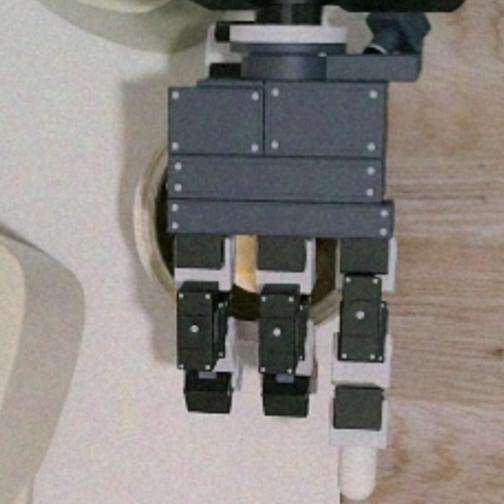

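>>> {"method": "execute_actions", "body": {
  "actions": [
    [[0.0,0.0,0.0,0,0,0,0.695,0,-0.01,0.15,0.695,0,-0.01,0.15,0.95,0,0.576,0.696,-0.571,0.678,0.85,-0.65,-0.2,-0.6,0,0,0,0,0,0,0.754,0,0.576,0.696,0.754,0,0.576,0.696,0.754,0,0.576,0.696,0.714,0.678,0.226,0.168,0.4,-0.4]],
    [[0.0,0.0,0.0,0,0,0,0.695,0,-0.01,-0.05,0.695,0,-0.01,-0.05,0.95,0,0.576,0.696,-0.571,0.678,0.85,-0.75,-0.2,-0.6,0,0,0,0,0,0,0.754,0,0.576,0.696,0.754,0,0.576,0.696,0.754,0,0.576,0.696,0.714,0.678,0.226,0.168,0.4,-0.4]]
  ]
}}

Scene clock: 2991.40 s.
left_arm: end_effector_position=(+0.6094, +0.0761, +0.0944) hand_goal=(+0.696, +0.000, -0.010, -0.050, +0.696, +0.000, -0.010, -0.050, +0.950, +0.000, +0.576, +0.696, -0.570, +0.678, +0.850, -0.750) hand_measured=(+0.704, +0.002, +0.006, -0.030, +0.698, -0.002, -0.004, -0.036, +0.938, +0.000, +0.572, +0.692, -0.570, +0.676, +0.868, -0.722) hand_current_ma=(+35, +8, +65, +84, +7, -9, +25, +53, -49, -3, -17, -13, +0, -5, +91, +165) hand_state=(goal, goal, goal, blocked, goal, goal, goal, goal, goal, goal, goal, goal, goal, goal, goal, blocked) hand_current_limit=-0.20 hand_speed=-0.60 end_effector_quat_wxyz=(+0.006, +0.000, +0.781, -0.624) | right_arm: end_effector_position=(+0.5863, -0.3329, +0.3451) hand_goal=(+0.754, +0.000, +0.576, +0.696, +0.754, +0.000, +0.576, +0.696, +0.754, +0.000, +0.576, +0.696, +0.714, +0.678, +0.226, +0.168) hand_measured=(+0.742, +0.000, +0.572, +0.694, +0.742, +0.000, +0.572, +0.694, +0.742, +0.000, +0.572, +0.694, +0.708, +0.676, +0.220, +0.166) hand_current_ma=(-30, +0, -6, -4, -29, +0, -7, -4, -29, +0, -6, -5, -11, -4, -18, -3) hand_state=(goal, goal, goal, goal, goal, goal, goal, goal, goal, goal, goal, goal, goal, goal, goal, goal) hand_current_limit=0.40 hand_speed=-0.40 end_effector_quat_wxyz=(-0.327, +0.940, -0.019, +0.092)
Joint positions: left_arm=[-0.166 1.976 1.507 -0.594 1.315 -2.082] | right_arm=[-0.138 1.967 2.251 -1.7 -0.678 1.559]
Joint torques (N m): left_arm=[0.62 -16.38 7.64 1.24 0.98 -0.11] | right_arm=[0.79 -22.59 10.15 0.69 -0.34 -0.24]
Heat: left arm: hottest elbow 51 °C; right arm: hottest elbow 49 °C.
Hand target: left_arm +0.6098, +0.0746, +0.0835; +0.019, -0.024, +0.777, -0.629 | right_arm +0.5849, -0.3347, +0.3698; -0.336, +0.941, +0.030, -0.033
Off the commanded pose: left_arm 0.011 m, 3 deg | right_arm 0.025 m, 15 deg.
joint sent to its limit (left arm) — joint 6 (wrist roll), lower limit. The joint targets are off in position and orientation.
joint sent to its limit (right arm) — joint 4 (wrist pitch), lower limit. The joint targets are off in position and orientation.
Step readings (end_effector_position of left_arm | right_arm):
0: (+0.6095, +0.0761, +0.0962) | (+0.5863, -0.3329, +0.3451)
1: (+0.6095, +0.0761, +0.0962) | (+0.5863, -0.3329, +0.3451)
2: (+0.6095, +0.0761, +0.0962) | (+0.5863, -0.3329, +0.3451)
4: (+0.6095, +0.0761, +0.0962) | (+0.5863, -0.3329, +0.3451)
8: (+0.6095, +0.0761, +0.0962) | (+0.5863, -0.3329, +0.3451)
15: (+0.6095, +0.0761, +0.0962) | (+0.5863, -0.3329, +0.3451)
16: (+0.6095, +0.0761, +0.0962) | (+0.5863, -0.3329, +0.3451)
17: (+0.6095, +0.0761, +0.0962) | (+0.5863, -0.3329, +0.3451)
19: (+0.6095, +0.0761, +0.0962) | (+0.5863, -0.3329, +0.3451)
23: (+0.6094, +0.0761, +0.0944) | (+0.5863, -0.3329, +0.3451)
30: (+0.6094, +0.0761, +0.0944) | (+0.5863, -0.3329, +0.3451)

>>> {"method": "execute_actions", "body": {
  "actions": [
    [[0.0,0.0,0.0,0,0,0,0.68,0,-0.03,-0.15,0.68,0,-0.03,-0.15,0.95,0,0.576,0.696,-0.571,0.678,0.82,-0.85,0.3,-0.6,0,0,0,0,0,0,0.754,0,0.576,0.696,0.754,0,0.576,0.696,0.754,0,0.576,0.696,0.714,0.678,0.226,0.168,0.4,-0.4]],
    [[0.0,0.0,0.0,0,0,0,0.665,0,-0.05,-0.25,0.665,0,-0.05,-0.25,0.95,0,0.576,0.696,-0.571,0.678,0.77,-0.95,0.76,-0.6,0,0,0,0,0,0,0.754,0,0.576,0.696,0.754,0,0.576,0.696,0.754,0,0.576,0.696,0.714,0.678,0.226,0.168,0.4,-0.4]]
  ]
}}

Scene clock: 2997.37 s.
left_arm: end_effector_position=(+0.6078, +0.0754, +0.0906) hand_goal=(+0.666, +0.000, -0.050, -0.250, +0.666, +0.000, -0.050, -0.250, +0.950, +0.000, +0.576, +0.696, -0.570, +0.678, +0.770, -0.950) hand_measured=(+0.718, +0.002, +0.016, -0.184, +0.714, -0.004, +0.000, -0.190, +0.938, +0.000, +0.572, +0.692, -0.564, +0.676, +0.896, -0.724) hand_current_ma=(+239, +8, +296, +292, +221, -11, +215, +263, -49, -3, -17, -13, +25, -5, +484, +484) hand_state=(blocked, goal, blocked, blocked, blocked, goal, blocked, blocked, goal, goal, goal, goal, goal, goal, blocked, blocked) hand_current_limit=0.76 hand_speed=-0.60 end_effector_quat_wxyz=(+0.003, -0.002, +0.782, -0.624) | right_arm: end_effector_position=(+0.5863, -0.3329, +0.3451) hand_goal=(+0.754, +0.000, +0.576, +0.696, +0.754, +0.000, +0.576, +0.696, +0.754, +0.000, +0.576, +0.696, +0.714, +0.678, +0.226, +0.168) hand_measured=(+0.742, +0.000, +0.572, +0.694, +0.742, +0.000, +0.572, +0.694, +0.742, +0.000, +0.572, +0.694, +0.708, +0.676, +0.220, +0.166) hand_current_ma=(-30, +0, -6, -4, -29, +0, -7, -4, -29, +0, -6, -5, -11, -4, -18, -3) hand_state=(goal, goal, goal, goal, goal, goal, goal, goal, goal, goal, goal, goal, goal, goal, goal, goal) hand_current_limit=0.40 hand_speed=-0.40 end_effector_quat_wxyz=(-0.327, +0.940, -0.019, +0.092)
Joint positions: left_arm=[-0.168 1.981 1.504 -0.594 1.315 -2.082] | right_arm=[-0.138 1.967 2.251 -1.7 -0.678 1.559]
Joint torques (N m): left_arm=[0.62 -16.67 7.8 1.22 1 -0.11] | right_arm=[0.32 -22.3 10.06 0.68 -0.41 -0.27]
Heat: left arm: hottest elbow 51 °C; right arm: hottest elbow 49 °C.
Hand target: left_arm +0.6097, +0.0746, +0.0835; +0.019, -0.024, +0.777, -0.629 | right_arm +0.5849, -0.3347, +0.3698; -0.336, +0.941, +0.030, -0.033
Off the commanded pose: left_arm 0.007 m, 3 deg | right_arm 0.025 m, 15 deg.
joint sent to its limit (left arm) — joint 6 (wrist roll), lower limit. The joint targets are off in position and orientation.
joint sent to its limit (right arm) — joint 4 (wrist pitch), lower limit. The joint targets are off in position and orientation.
Step readings (end_effector_position of left_arm | right_arm):
0: (+0.6094, +0.0761, +0.0944) | (+0.5863, -0.3329, +0.3451)
1: (+0.6094, +0.0761, +0.0944) | (+0.5863, -0.3329, +0.3451)
2: (+0.6094, +0.0761, +0.0944) | (+0.5863, -0.3329, +0.3451)
4: (+0.6094, +0.0761, +0.0935) | (+0.5863, -0.3329, +0.3451)
8: (+0.6093, +0.0761, +0.0926) | (+0.5863, -0.3329, +0.3451)
15: (+0.6093, +0.0761, +0.0926) | (+0.5863, -0.3329, +0.3451)
16: (+0.6093, +0.0761, +0.0926) | (+0.5863, -0.3329, +0.3451)
17: (+0.6093, +0.0761, +0.0926) | (+0.5863, -0.3329, +0.3451)
19: (+0.6088, +0.0762, +0.0921) | (+0.5863, -0.3329, +0.3451)
23: (+0.6078, +0.0754, +0.0906) | (+0.5863, -0.3329, +0.3451)
30: (+0.6078, +0.0754, +0.0906) | (+0.5863, -0.3329, +0.3451)

>>> {"method": "execute_actions", "body": {
  "actions": [
    [[0.0,0.0,0.0,0,0,0,0.695,0,-0.02,-0.05,0.695,0,-0.02,-0.05,0.95,0,0.576,0.696,-0.571,0.678,0.87,-0.72,0.3,-0.6,0,0,0,0,0,0,0.754,0,0.576,0.696,0.754,0,0.576,0.696,0.754,0,0.576,0.696,0.714,0.678,0.226,0.168,0.4,-0.4]],
    [[0.0,0.0,0.0,0,0,0,0.695,0,0.0,0.333,0.695,0,0.0,0.333,0.95,0,0.576,0.696,-0.571,0.678,0.85,-0.5,0.3,-0.6,0,0,0,0,0,0,0.754,0,0.576,0.696,0.754,0,0.576,0.696,0.754,0,0.576,0.696,0.714,0.678,0.226,0.168,0.4,-0.4]],
    [[0.018,0.0,0.05,0,0,0,0.695,0,0.0,0.333,0.695,0,0.0,0.333,0.95,0,0.576,0.696,-0.571,0.678,0.85,-0.5,0.3,-0.6,0,0,0,0,0,0,0.754,0,0.576,0.696,0.754,0,0.576,0.696,0.754,0,0.576,0.696,0.714,0.678,0.226,0.168,0.4,-0.4]]
  ],
  "cameras": ["cam_high"]
}}

>>> {"method": "zoom_image", "body": {
  "camera": "cam_high",
  "region": [380, 120, 540, 280]
}}

Scene clock: 3010.07 s.
left_arm: end_effector_position=(+0.6015, +0.0761, +0.0925) hand_goal=(+0.696, +0.000, +0.000, +0.334, +0.696, +0.000, +0.000, +0.334, +0.950, +0.000, +0.576, +0.696, -0.570, +0.678, +0.850, -0.500) hand_measured=(+0.690, +0.002, -0.002, +0.332, +0.688, -0.004, -0.006, +0.330, +0.938, +0.000, +0.572, +0.692, -0.568, +0.676, +0.848, -0.502) hand_current_ma=(-24, +7, -9, -9, -30, -9, -19, -11, -49, -3, -17, -13, +5, -5, -6, -11) hand_state=(goal, goal, goal, goal, goal, goal, goal, goal, goal, goal, goal, goal, goal, goal, goal, goal) hand_current_limit=0.30 hand_speed=-0.60 end_effector_quat_wxyz=(-0.014, -0.015, +0.783, -0.622) | right_arm: end_effector_position=(+0.5863, -0.3329, +0.3451) hand_goal=(+0.754, +0.000, +0.576, +0.696, +0.754, +0.000, +0.576, +0.696, +0.754, +0.000, +0.576, +0.696, +0.714, +0.678, +0.226, +0.168) hand_measured=(+0.742, +0.000, +0.572, +0.694, +0.742, +0.000, +0.572, +0.694, +0.742, +0.000, +0.572, +0.694, +0.708, +0.676, +0.220, +0.166) hand_current_ma=(-30, +0, -6, -4, -29, +0, -7, -4, -29, +0, -6, -5, -11, -4, -18, -3) hand_state=(goal, goal, goal, goal, goal, goal, goal, goal, goal, goal, goal, goal, goal, goal, goal, goal) hand_current_limit=0.40 hand_speed=-0.40 end_effector_quat_wxyz=(-0.327, +0.940, -0.019, +0.092)
Joint positions: left_arm=[-0.168 1.981 1.513 -0.646 1.315 -2.082] | right_arm=[-0.138 1.967 2.251 -1.7 -0.678 1.559]
Joint torques (N m): left_arm=[0.79 -17.67 11.93 0.29 1.15 -0.11] | right_arm=[0.09 -22.83 10.04 0.72 -0.39 -0.28]
Heat: left arm: hottest elbow 51 °C; right arm: hottest elbow 49 °C.
Hand target: left_arm +0.6206, +0.0746, +0.1135; +0.020, -0.024, +0.777, -0.629 | right_arm +0.5849, -0.3347, +0.3698; -0.336, +0.941, +0.030, -0.033
Off the commanded pose: left_arm 0.028 m, 4 deg | right_arm 0.025 m, 15 deg.
joint sent to its limit (left arm) — joint 6 (wrist roll), lower limit. The joint targets are off in position and orientation.
joint sent to its limit (right arm) — joint 4 (wrist pitch), lower limit. The joint targets are off in position and orientation.
Step readings (end_effector_position of left_arm | right_arm):
0: (+0.6078, +0.0754, +0.0906) | (+0.5863, -0.3329, +0.3451)
1: (+0.6078, +0.0754, +0.0906) | (+0.5863, -0.3329, +0.3451)
2: (+0.6078, +0.0754, +0.0906) | (+0.5863, -0.3329, +0.3451)
4: (+0.6078, +0.0754, +0.0906) | (+0.5863, -0.3329, +0.3451)
8: (+0.6079, +0.0754, +0.0906) | (+0.5863, -0.3329, +0.3451)
15: (+0.6079, +0.0754, +0.0906) | (+0.5863, -0.3329, +0.3451)
16: (+0.6079, +0.0754, +0.0906) | (+0.5863, -0.3329, +0.3451)
17: (+0.6079, +0.0754, +0.0906) | (+0.5863, -0.3329, +0.3451)
19: (+0.6079, +0.0754, +0.0906) | (+0.5863, -0.3329, +0.3451)
23: (+0.6079, +0.0754, +0.0906) | (+0.5863, -0.3329, +0.3451)
30: (+0.6079, +0.0754, +0.0906) | (+0.5863, -0.3329, +0.3451)
31: (+0.6064, +0.0755, +0.0908) | (+0.5863, -0.3329, +0.3451)
32: (+0.6048, +0.0757, +0.0915) | (+0.5863, -0.3329, +0.3451)
34: (+0.6028, +0.0760, +0.0922) | (+0.5863, -0.3329, +0.3451)
38: (+0.6017, +0.0761, +0.0926) | (+0.5863, -0.3329, +0.3451)
45: (+0.6015, +0.0761, +0.0925) | (+0.5863, -0.3329, +0.3451)
Images, in order (width x height): cam_high 896x504.

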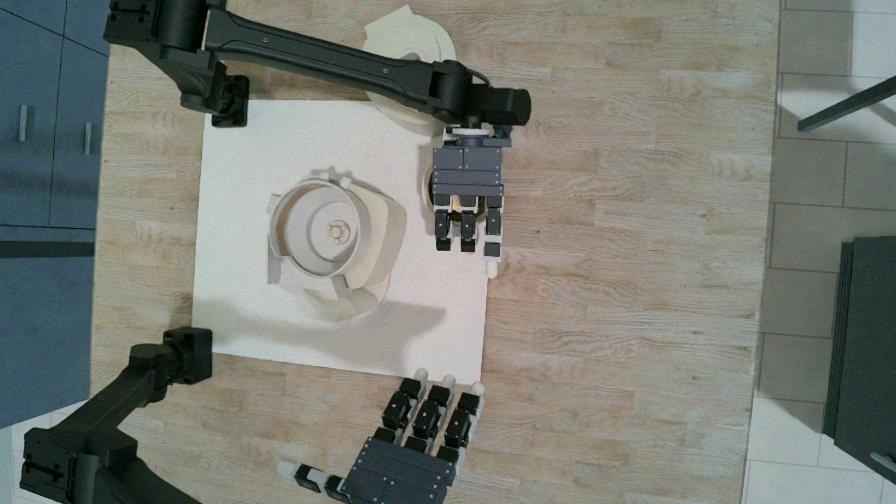

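Scaled by 3.150 from the camera's 896x504 image, which has a finer 1280x720 frame.

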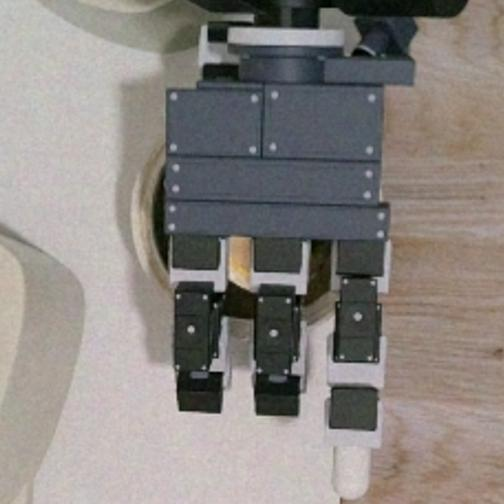

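>>> {"method": "execute_actions", "body": {
  "actions": [
    [[0.0,0.0,0.018,0,0,0,0.695,0,0.0,0.333,0.695,0,0.0,0.333,0.95,0,0.576,0.696,-0.571,0.678,0.85,-0.5,0.3,-0.6,0,0,0,0,0,0,0.754,0,0.576,0.696,0.754,0,0.576,0.696,0.754,0,0.576,0.696,0.714,0.678,0.226,0.168,0.4,-0.4]]
  ]
}}

Scene clock: 3015.07 s.
left_arm: end_effector_position=(+0.6019, +0.0761, +0.0979) hand_goal=(+0.696, +0.000, +0.000, +0.334, +0.696, +0.000, +0.000, +0.334, +0.950, +0.000, +0.576, +0.696, -0.570, +0.678, +0.850, -0.500) hand_measured=(+0.690, +0.002, -0.002, +0.332, +0.688, -0.004, -0.006, +0.330, +0.938, +0.000, +0.572, +0.692, -0.568, +0.676, +0.848, -0.502) hand_current_ma=(-25, +7, -9, -9, -30, -9, -19, -11, -49, -3, -17, -13, +4, -5, -6, -11) hand_state=(goal, goal, goal, goal, goal, goal, goal, goal, goal, goal, goal, goal, goal, goal, goal, goal) hand_current_limit=0.30 hand_speed=-0.60 end_effector_quat_wxyz=(-0.017, -0.017, +0.783, -0.621) | right_arm: end_effector_position=(+0.5863, -0.3329, +0.3451) hand_goal=(+0.754, +0.000, +0.576, +0.696, +0.754, +0.000, +0.576, +0.696, +0.754, +0.000, +0.576, +0.696, +0.714, +0.678, +0.226, +0.168) hand_measured=(+0.742, +0.000, +0.572, +0.694, +0.742, +0.000, +0.572, +0.694, +0.742, +0.000, +0.572, +0.694, +0.708, +0.676, +0.220, +0.166) hand_current_ma=(-30, +0, -6, -4, -29, +0, -7, -4, -29, +0, -6, -5, -11, -4, -18, -3) hand_state=(goal, goal, goal, goal, goal, goal, goal, goal, goal, goal, goal, goal, goal, goal, goal, goal) hand_current_limit=0.40 hand_speed=-0.40 end_effector_quat_wxyz=(-0.327, +0.940, -0.019, +0.092)
Joint positions: left_arm=[-0.168 1.979 1.527 -0.67 1.315 -2.082] | right_arm=[-0.138 1.967 2.251 -1.7 -0.678 1.559]
Joint torques (N m): left_arm=[0.85 -18.67 11.89 0.29 1.17 -0.12] | right_arm=[0.67 -23.06 10.03 0.69 -0.41 -0.24]
Heat: left arm: hottest elbow 51 °C; right arm: hottest elbow 49 °C.
Hand target: left_arm +0.6206, +0.0746, +0.1243; +0.019, -0.024, +0.777, -0.629 | right_arm +0.5849, -0.3347, +0.3698; -0.336, +0.941, +0.030, -0.033
Off the commanded pose: left_arm 0.032 m, 4 deg | right_arm 0.025 m, 15 deg.
joint sent to its limit (left arm) — joint 6 (wrist roll), lower limit. The joint targets are off in position and orientation.
joint sent to its limit (right arm) — joint 4 (wrist pitch), lower limit. The joint targets are off in position and orientation.
Step readings (end_effector_position of left_arm | right_arm):
0: (+0.6015, +0.0761, +0.0925) | (+0.5863, -0.3329, +0.3451)
1: (+0.6010, +0.0762, +0.0930) | (+0.5863, -0.3329, +0.3451)
2: (+0.6009, +0.0762, +0.0939) | (+0.5863, -0.3329, +0.3451)
4: (+0.6006, +0.0762, +0.0949) | (+0.5863, -0.3329, +0.3451)
8: (+0.6021, +0.0761, +0.0979) | (+0.5863, -0.3329, +0.3451)
15: (+0.6019, +0.0761, +0.0979) | (+0.5863, -0.3329, +0.3451)

>>> {"method": "execute_actions", "body": {
  "actions": [
    [[0.0,0.0,0.01,0,0,0,0.695,0,0.0,0.333,0.695,0,0.0,0.333,0.95,0,0.576,0.696,-0.571,0.678,0.85,-0.5,0.3,-0.6,0,0,0,0,0,0,0.754,0,0.576,0.696,0.754,0,0.576,0.696,0.754,0,0.576,0.696,0.714,0.678,0.226,0.168,0.4,-0.4]]
  ],
  "cameras": ["cam_high"]
}}

>>> {"method": "zoom_image", "body": {
  "camera": "cam_high",
  "region": [380, 120, 540, 280]
}}

Scene clock: 3020.07 s.
left_arm: end_effector_position=(+0.6023, +0.0760, +0.1040) hand_goal=(+0.696, +0.000, +0.000, +0.334, +0.696, +0.000, +0.000, +0.334, +0.950, +0.000, +0.576, +0.696, -0.570, +0.678, +0.850, -0.500) hand_measured=(+0.690, +0.002, -0.002, +0.332, +0.688, -0.004, -0.006, +0.330, +0.938, +0.000, +0.572, +0.692, -0.568, +0.676, +0.848, -0.502) hand_current_ma=(-25, +7, -9, -9, -30, -9, -19, -11, -49, -3, -17, -13, +4, -5, -6, -11) hand_state=(goal, goal, goal, goal, goal, goal, goal, goal, goal, goal, goal, goal, goal, goal, goal, goal) hand_current_limit=0.30 hand_speed=-0.60 end_effector_quat_wxyz=(-0.017, -0.017, +0.783, -0.621) | right_arm: end_effector_position=(+0.5863, -0.3329, +0.3451) hand_goal=(+0.754, +0.000, +0.576, +0.696, +0.754, +0.000, +0.576, +0.696, +0.754, +0.000, +0.576, +0.696, +0.714, +0.678, +0.226, +0.168) hand_measured=(+0.742, +0.000, +0.572, +0.694, +0.742, +0.000, +0.572, +0.694, +0.742, +0.000, +0.572, +0.694, +0.708, +0.676, +0.220, +0.166) hand_current_ma=(-30, +0, -6, -4, -29, +0, -7, -4, -29, +0, -6, -5, -11, -4, -18, -3) hand_state=(goal, goal, goal, goal, goal, goal, goal, goal, goal, goal, goal, goal, goal, goal, goal, goal) hand_current_limit=0.40 hand_speed=-0.40 end_effector_quat_wxyz=(-0.327, +0.940, -0.019, +0.092)
Joint positions: left_arm=[-0.168 1.973 1.534 -0.683 1.315 -2.082] | right_arm=[-0.138 1.967 2.251 -1.7 -0.678 1.559]
Joint torques (N m): left_arm=[0.85 -18.61 11.96 0.29 1.17 -0.11] | right_arm=[0.5 -23.18 10.03 0.72 -0.37 -0.31]
Heat: left arm: hottest elbow 52 °C; right arm: hottest elbow 49 °C.
Hand target: left_arm +0.6206, +0.0746, +0.1303; +0.020, -0.024, +0.777, -0.629 | right_arm +0.5849, -0.3347, +0.3698; -0.336, +0.941, +0.030, -0.033
Off the commanded pose: left_arm 0.032 m, 4 deg | right_arm 0.025 m, 15 deg.
joint sent to its limit (left arm) — joint 6 (wrist roll), lower limit. The joint targets are off in position and orientation.
joint sent to its limit (right arm) — joint 4 (wrist pitch), lower limit. The joint targets are off in position and orientation.
Step readings (end_effector_position of left_arm | right_arm):
0: (+0.6019, +0.0761, +0.0979) | (+0.5863, -0.3329, +0.3451)
1: (+0.6020, +0.0761, +0.0984) | (+0.5863, -0.3329, +0.3451)
2: (+0.6013, +0.0762, +0.0983) | (+0.5863, -0.3329, +0.3451)
4: (+0.6011, +0.0762, +0.0997) | (+0.5863, -0.3329, +0.3451)
8: (+0.6018, +0.0761, +0.1025) | (+0.5863, -0.3329, +0.3451)
15: (+0.6023, +0.0760, +0.1040) | (+0.5863, -0.3329, +0.3451)
Images, in order (width x height): cam_high 896x504.

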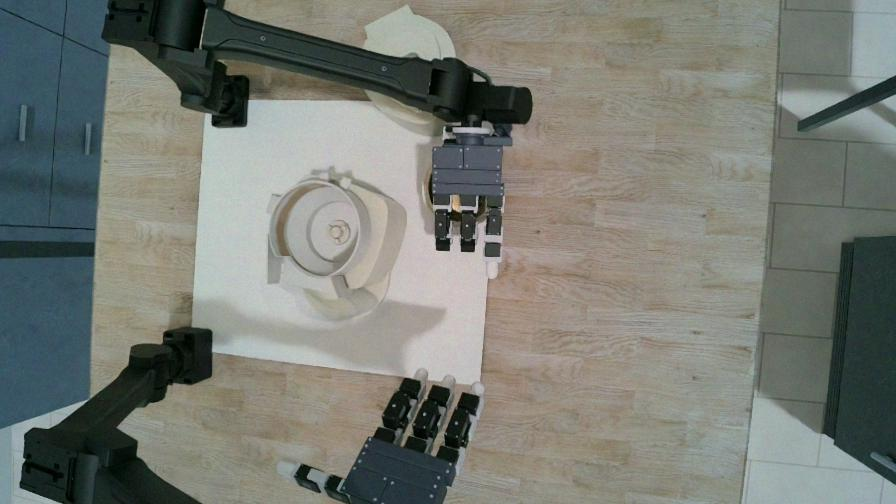

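Scaled by 3.150 from the camera's 896x504 image, which has a finer 1280x720 frame.

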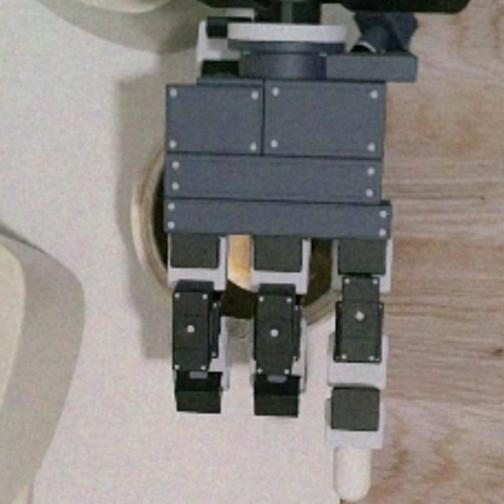

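>>> {"method": "execute_actions", "body": {
  "actions": [
    [[0.0,0.0,0.0,0,0,0,0.695,0,-0.01,0.0,0.695,0,-0.01,0.0,0.95,0,0.576,0.696,-0.571,0.678,0.85,-0.73,-0.2,-0.6,0,0,0,0,0,0,0.754,0,0.576,0.696,0.754,0,0.576,0.696,0.754,0,0.576,0.696,0.714,0.678,0.226,0.168,0.4,-0.4]],
    [[0.0,0.0,0.0,0,0,0,0.68,0,-0.03,-0.15,0.68,0,-0.03,-0.15,0.95,0,0.576,0.696,-0.571,0.678,0.82,-0.85,0.3,-0.6,0,0,0,0,0,0,0.754,0,0.576,0.696,0.754,0,0.576,0.696,0.754,0,0.576,0.696,0.714,0.678,0.226,0.168,0.4,-0.4]]
  ],
  "cameras": ["cam_high"]
}}

>>> {"method": "zoom_image", "body": {
  "camera": "cam_high",
  "region": [380, 120, 540, 280]
}}

Scene clock: 3025.77 s.
left_arm: end_effector_position=(+0.6019, +0.0752, +0.1040) hand_goal=(+0.680, +0.000, -0.030, -0.150, +0.680, +0.000, -0.030, -0.150, +0.950, +0.000, +0.576, +0.696, -0.570, +0.678, +0.820, -0.850) hand_measured=(+0.678, +0.002, -0.024, -0.146, +0.674, -0.004, -0.028, -0.146, +0.938, +0.000, +0.572, +0.692, -0.568, +0.676, +0.820, -0.846) hand_current_ma=(-9, +7, +22, +18, -27, -9, +6, +13, -49, -3, -17, -13, +5, -5, -1, +15) hand_state=(goal, goal, goal, goal, goal, goal, goal, goal, goal, goal, goal, goal, goal, goal, goal, goal) hand_current_limit=0.30 hand_speed=-0.60 end_effector_quat_wxyz=(-0.017, -0.017, +0.783, -0.621) | right_arm: end_effector_position=(+0.5863, -0.3329, +0.3451) hand_goal=(+0.754, +0.000, +0.576, +0.696, +0.754, +0.000, +0.576, +0.696, +0.754, +0.000, +0.576, +0.696, +0.714, +0.678, +0.226, +0.168) hand_measured=(+0.742, +0.000, +0.572, +0.694, +0.742, +0.000, +0.572, +0.694, +0.742, +0.000, +0.572, +0.694, +0.708, +0.676, +0.220, +0.166) hand_current_ma=(-30, +0, -6, -4, -29, +0, -7, -4, -29, +0, -6, -5, -11, -4, -18, -3) hand_state=(goal, goal, goal, goal, goal, goal, goal, goal, goal, goal, goal, goal, goal, goal, goal, goal) hand_current_limit=0.40 hand_speed=-0.40 end_effector_quat_wxyz=(-0.327, +0.940, -0.019, +0.092)
Joint positions: left_arm=[-0.169 1.973 1.534 -0.684 1.315 -2.082] | right_arm=[-0.138 1.967 2.251 -1.7 -0.678 1.559]
Joint torques (N m): left_arm=[0.85 -18.55 11.97 0.31 1.17 -0.11] | right_arm=[0.97 -23.06 10.1 0.68 -0.36 -0.31]
Heat: left arm: hottest elbow 52 °C; right arm: hottest elbow 49 °C.
Hand target: left_arm +0.6206, +0.0746, +0.1303; +0.020, -0.024, +0.777, -0.629 | right_arm +0.5849, -0.3347, +0.3698; -0.336, +0.941, +0.030, -0.033
Off the commanded pose: left_arm 0.032 m, 4 deg | right_arm 0.025 m, 15 deg.
joint sent to its limit (left arm) — joint 6 (wrist roll), lower limit. The joint targets are off in position and orientation.
joint sent to its limit (right arm) — joint 4 (wrist pitch), lower limit. The joint targets are off in position and orientation.
Step readings (end_effector_position of left_arm | right_arm):
0: (+0.6023, +0.0760, +0.1040) | (+0.5863, -0.3329, +0.3451)
1: (+0.6023, +0.0760, +0.1040) | (+0.5863, -0.3329, +0.3451)
2: (+0.6023, +0.0760, +0.1040) | (+0.5863, -0.3329, +0.3451)
4: (+0.6023, +0.0760, +0.1040) | (+0.5863, -0.3329, +0.3451)
8: (+0.6023, +0.0760, +0.1040) | (+0.5863, -0.3329, +0.3451)
15: (+0.6023, +0.0760, +0.1040) | (+0.5863, -0.3329, +0.3451)
16: (+0.6023, +0.0760, +0.1040) | (+0.5863, -0.3329, +0.3451)
17: (+0.6023, +0.0760, +0.1040) | (+0.5863, -0.3329, +0.3451)
19: (+0.6022, +0.0760, +0.1040) | (+0.5863, -0.3329, +0.3451)
23: (+0.6019, +0.0752, +0.1040) | (+0.5863, -0.3329, +0.3451)
30: (+0.6019, +0.0752, +0.1040) | (+0.5863, -0.3329, +0.3451)
Images, in order (width x height): cam_high 896x504.

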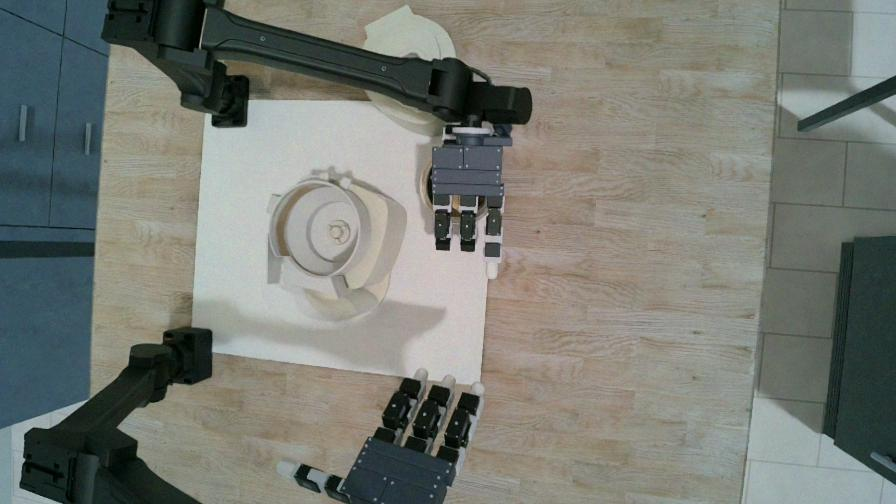

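Scaled by 3.150 from the camera's 896x504 image, which has a finer 1280x720 frame.

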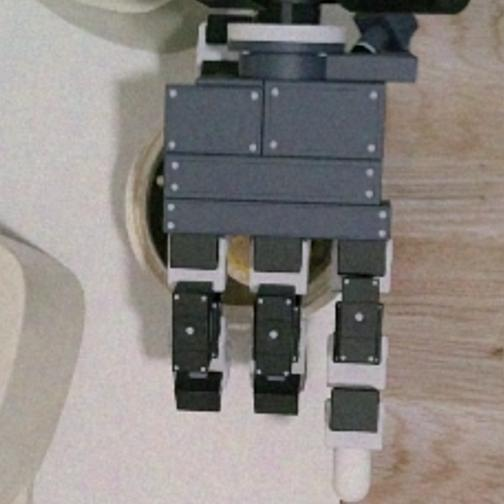

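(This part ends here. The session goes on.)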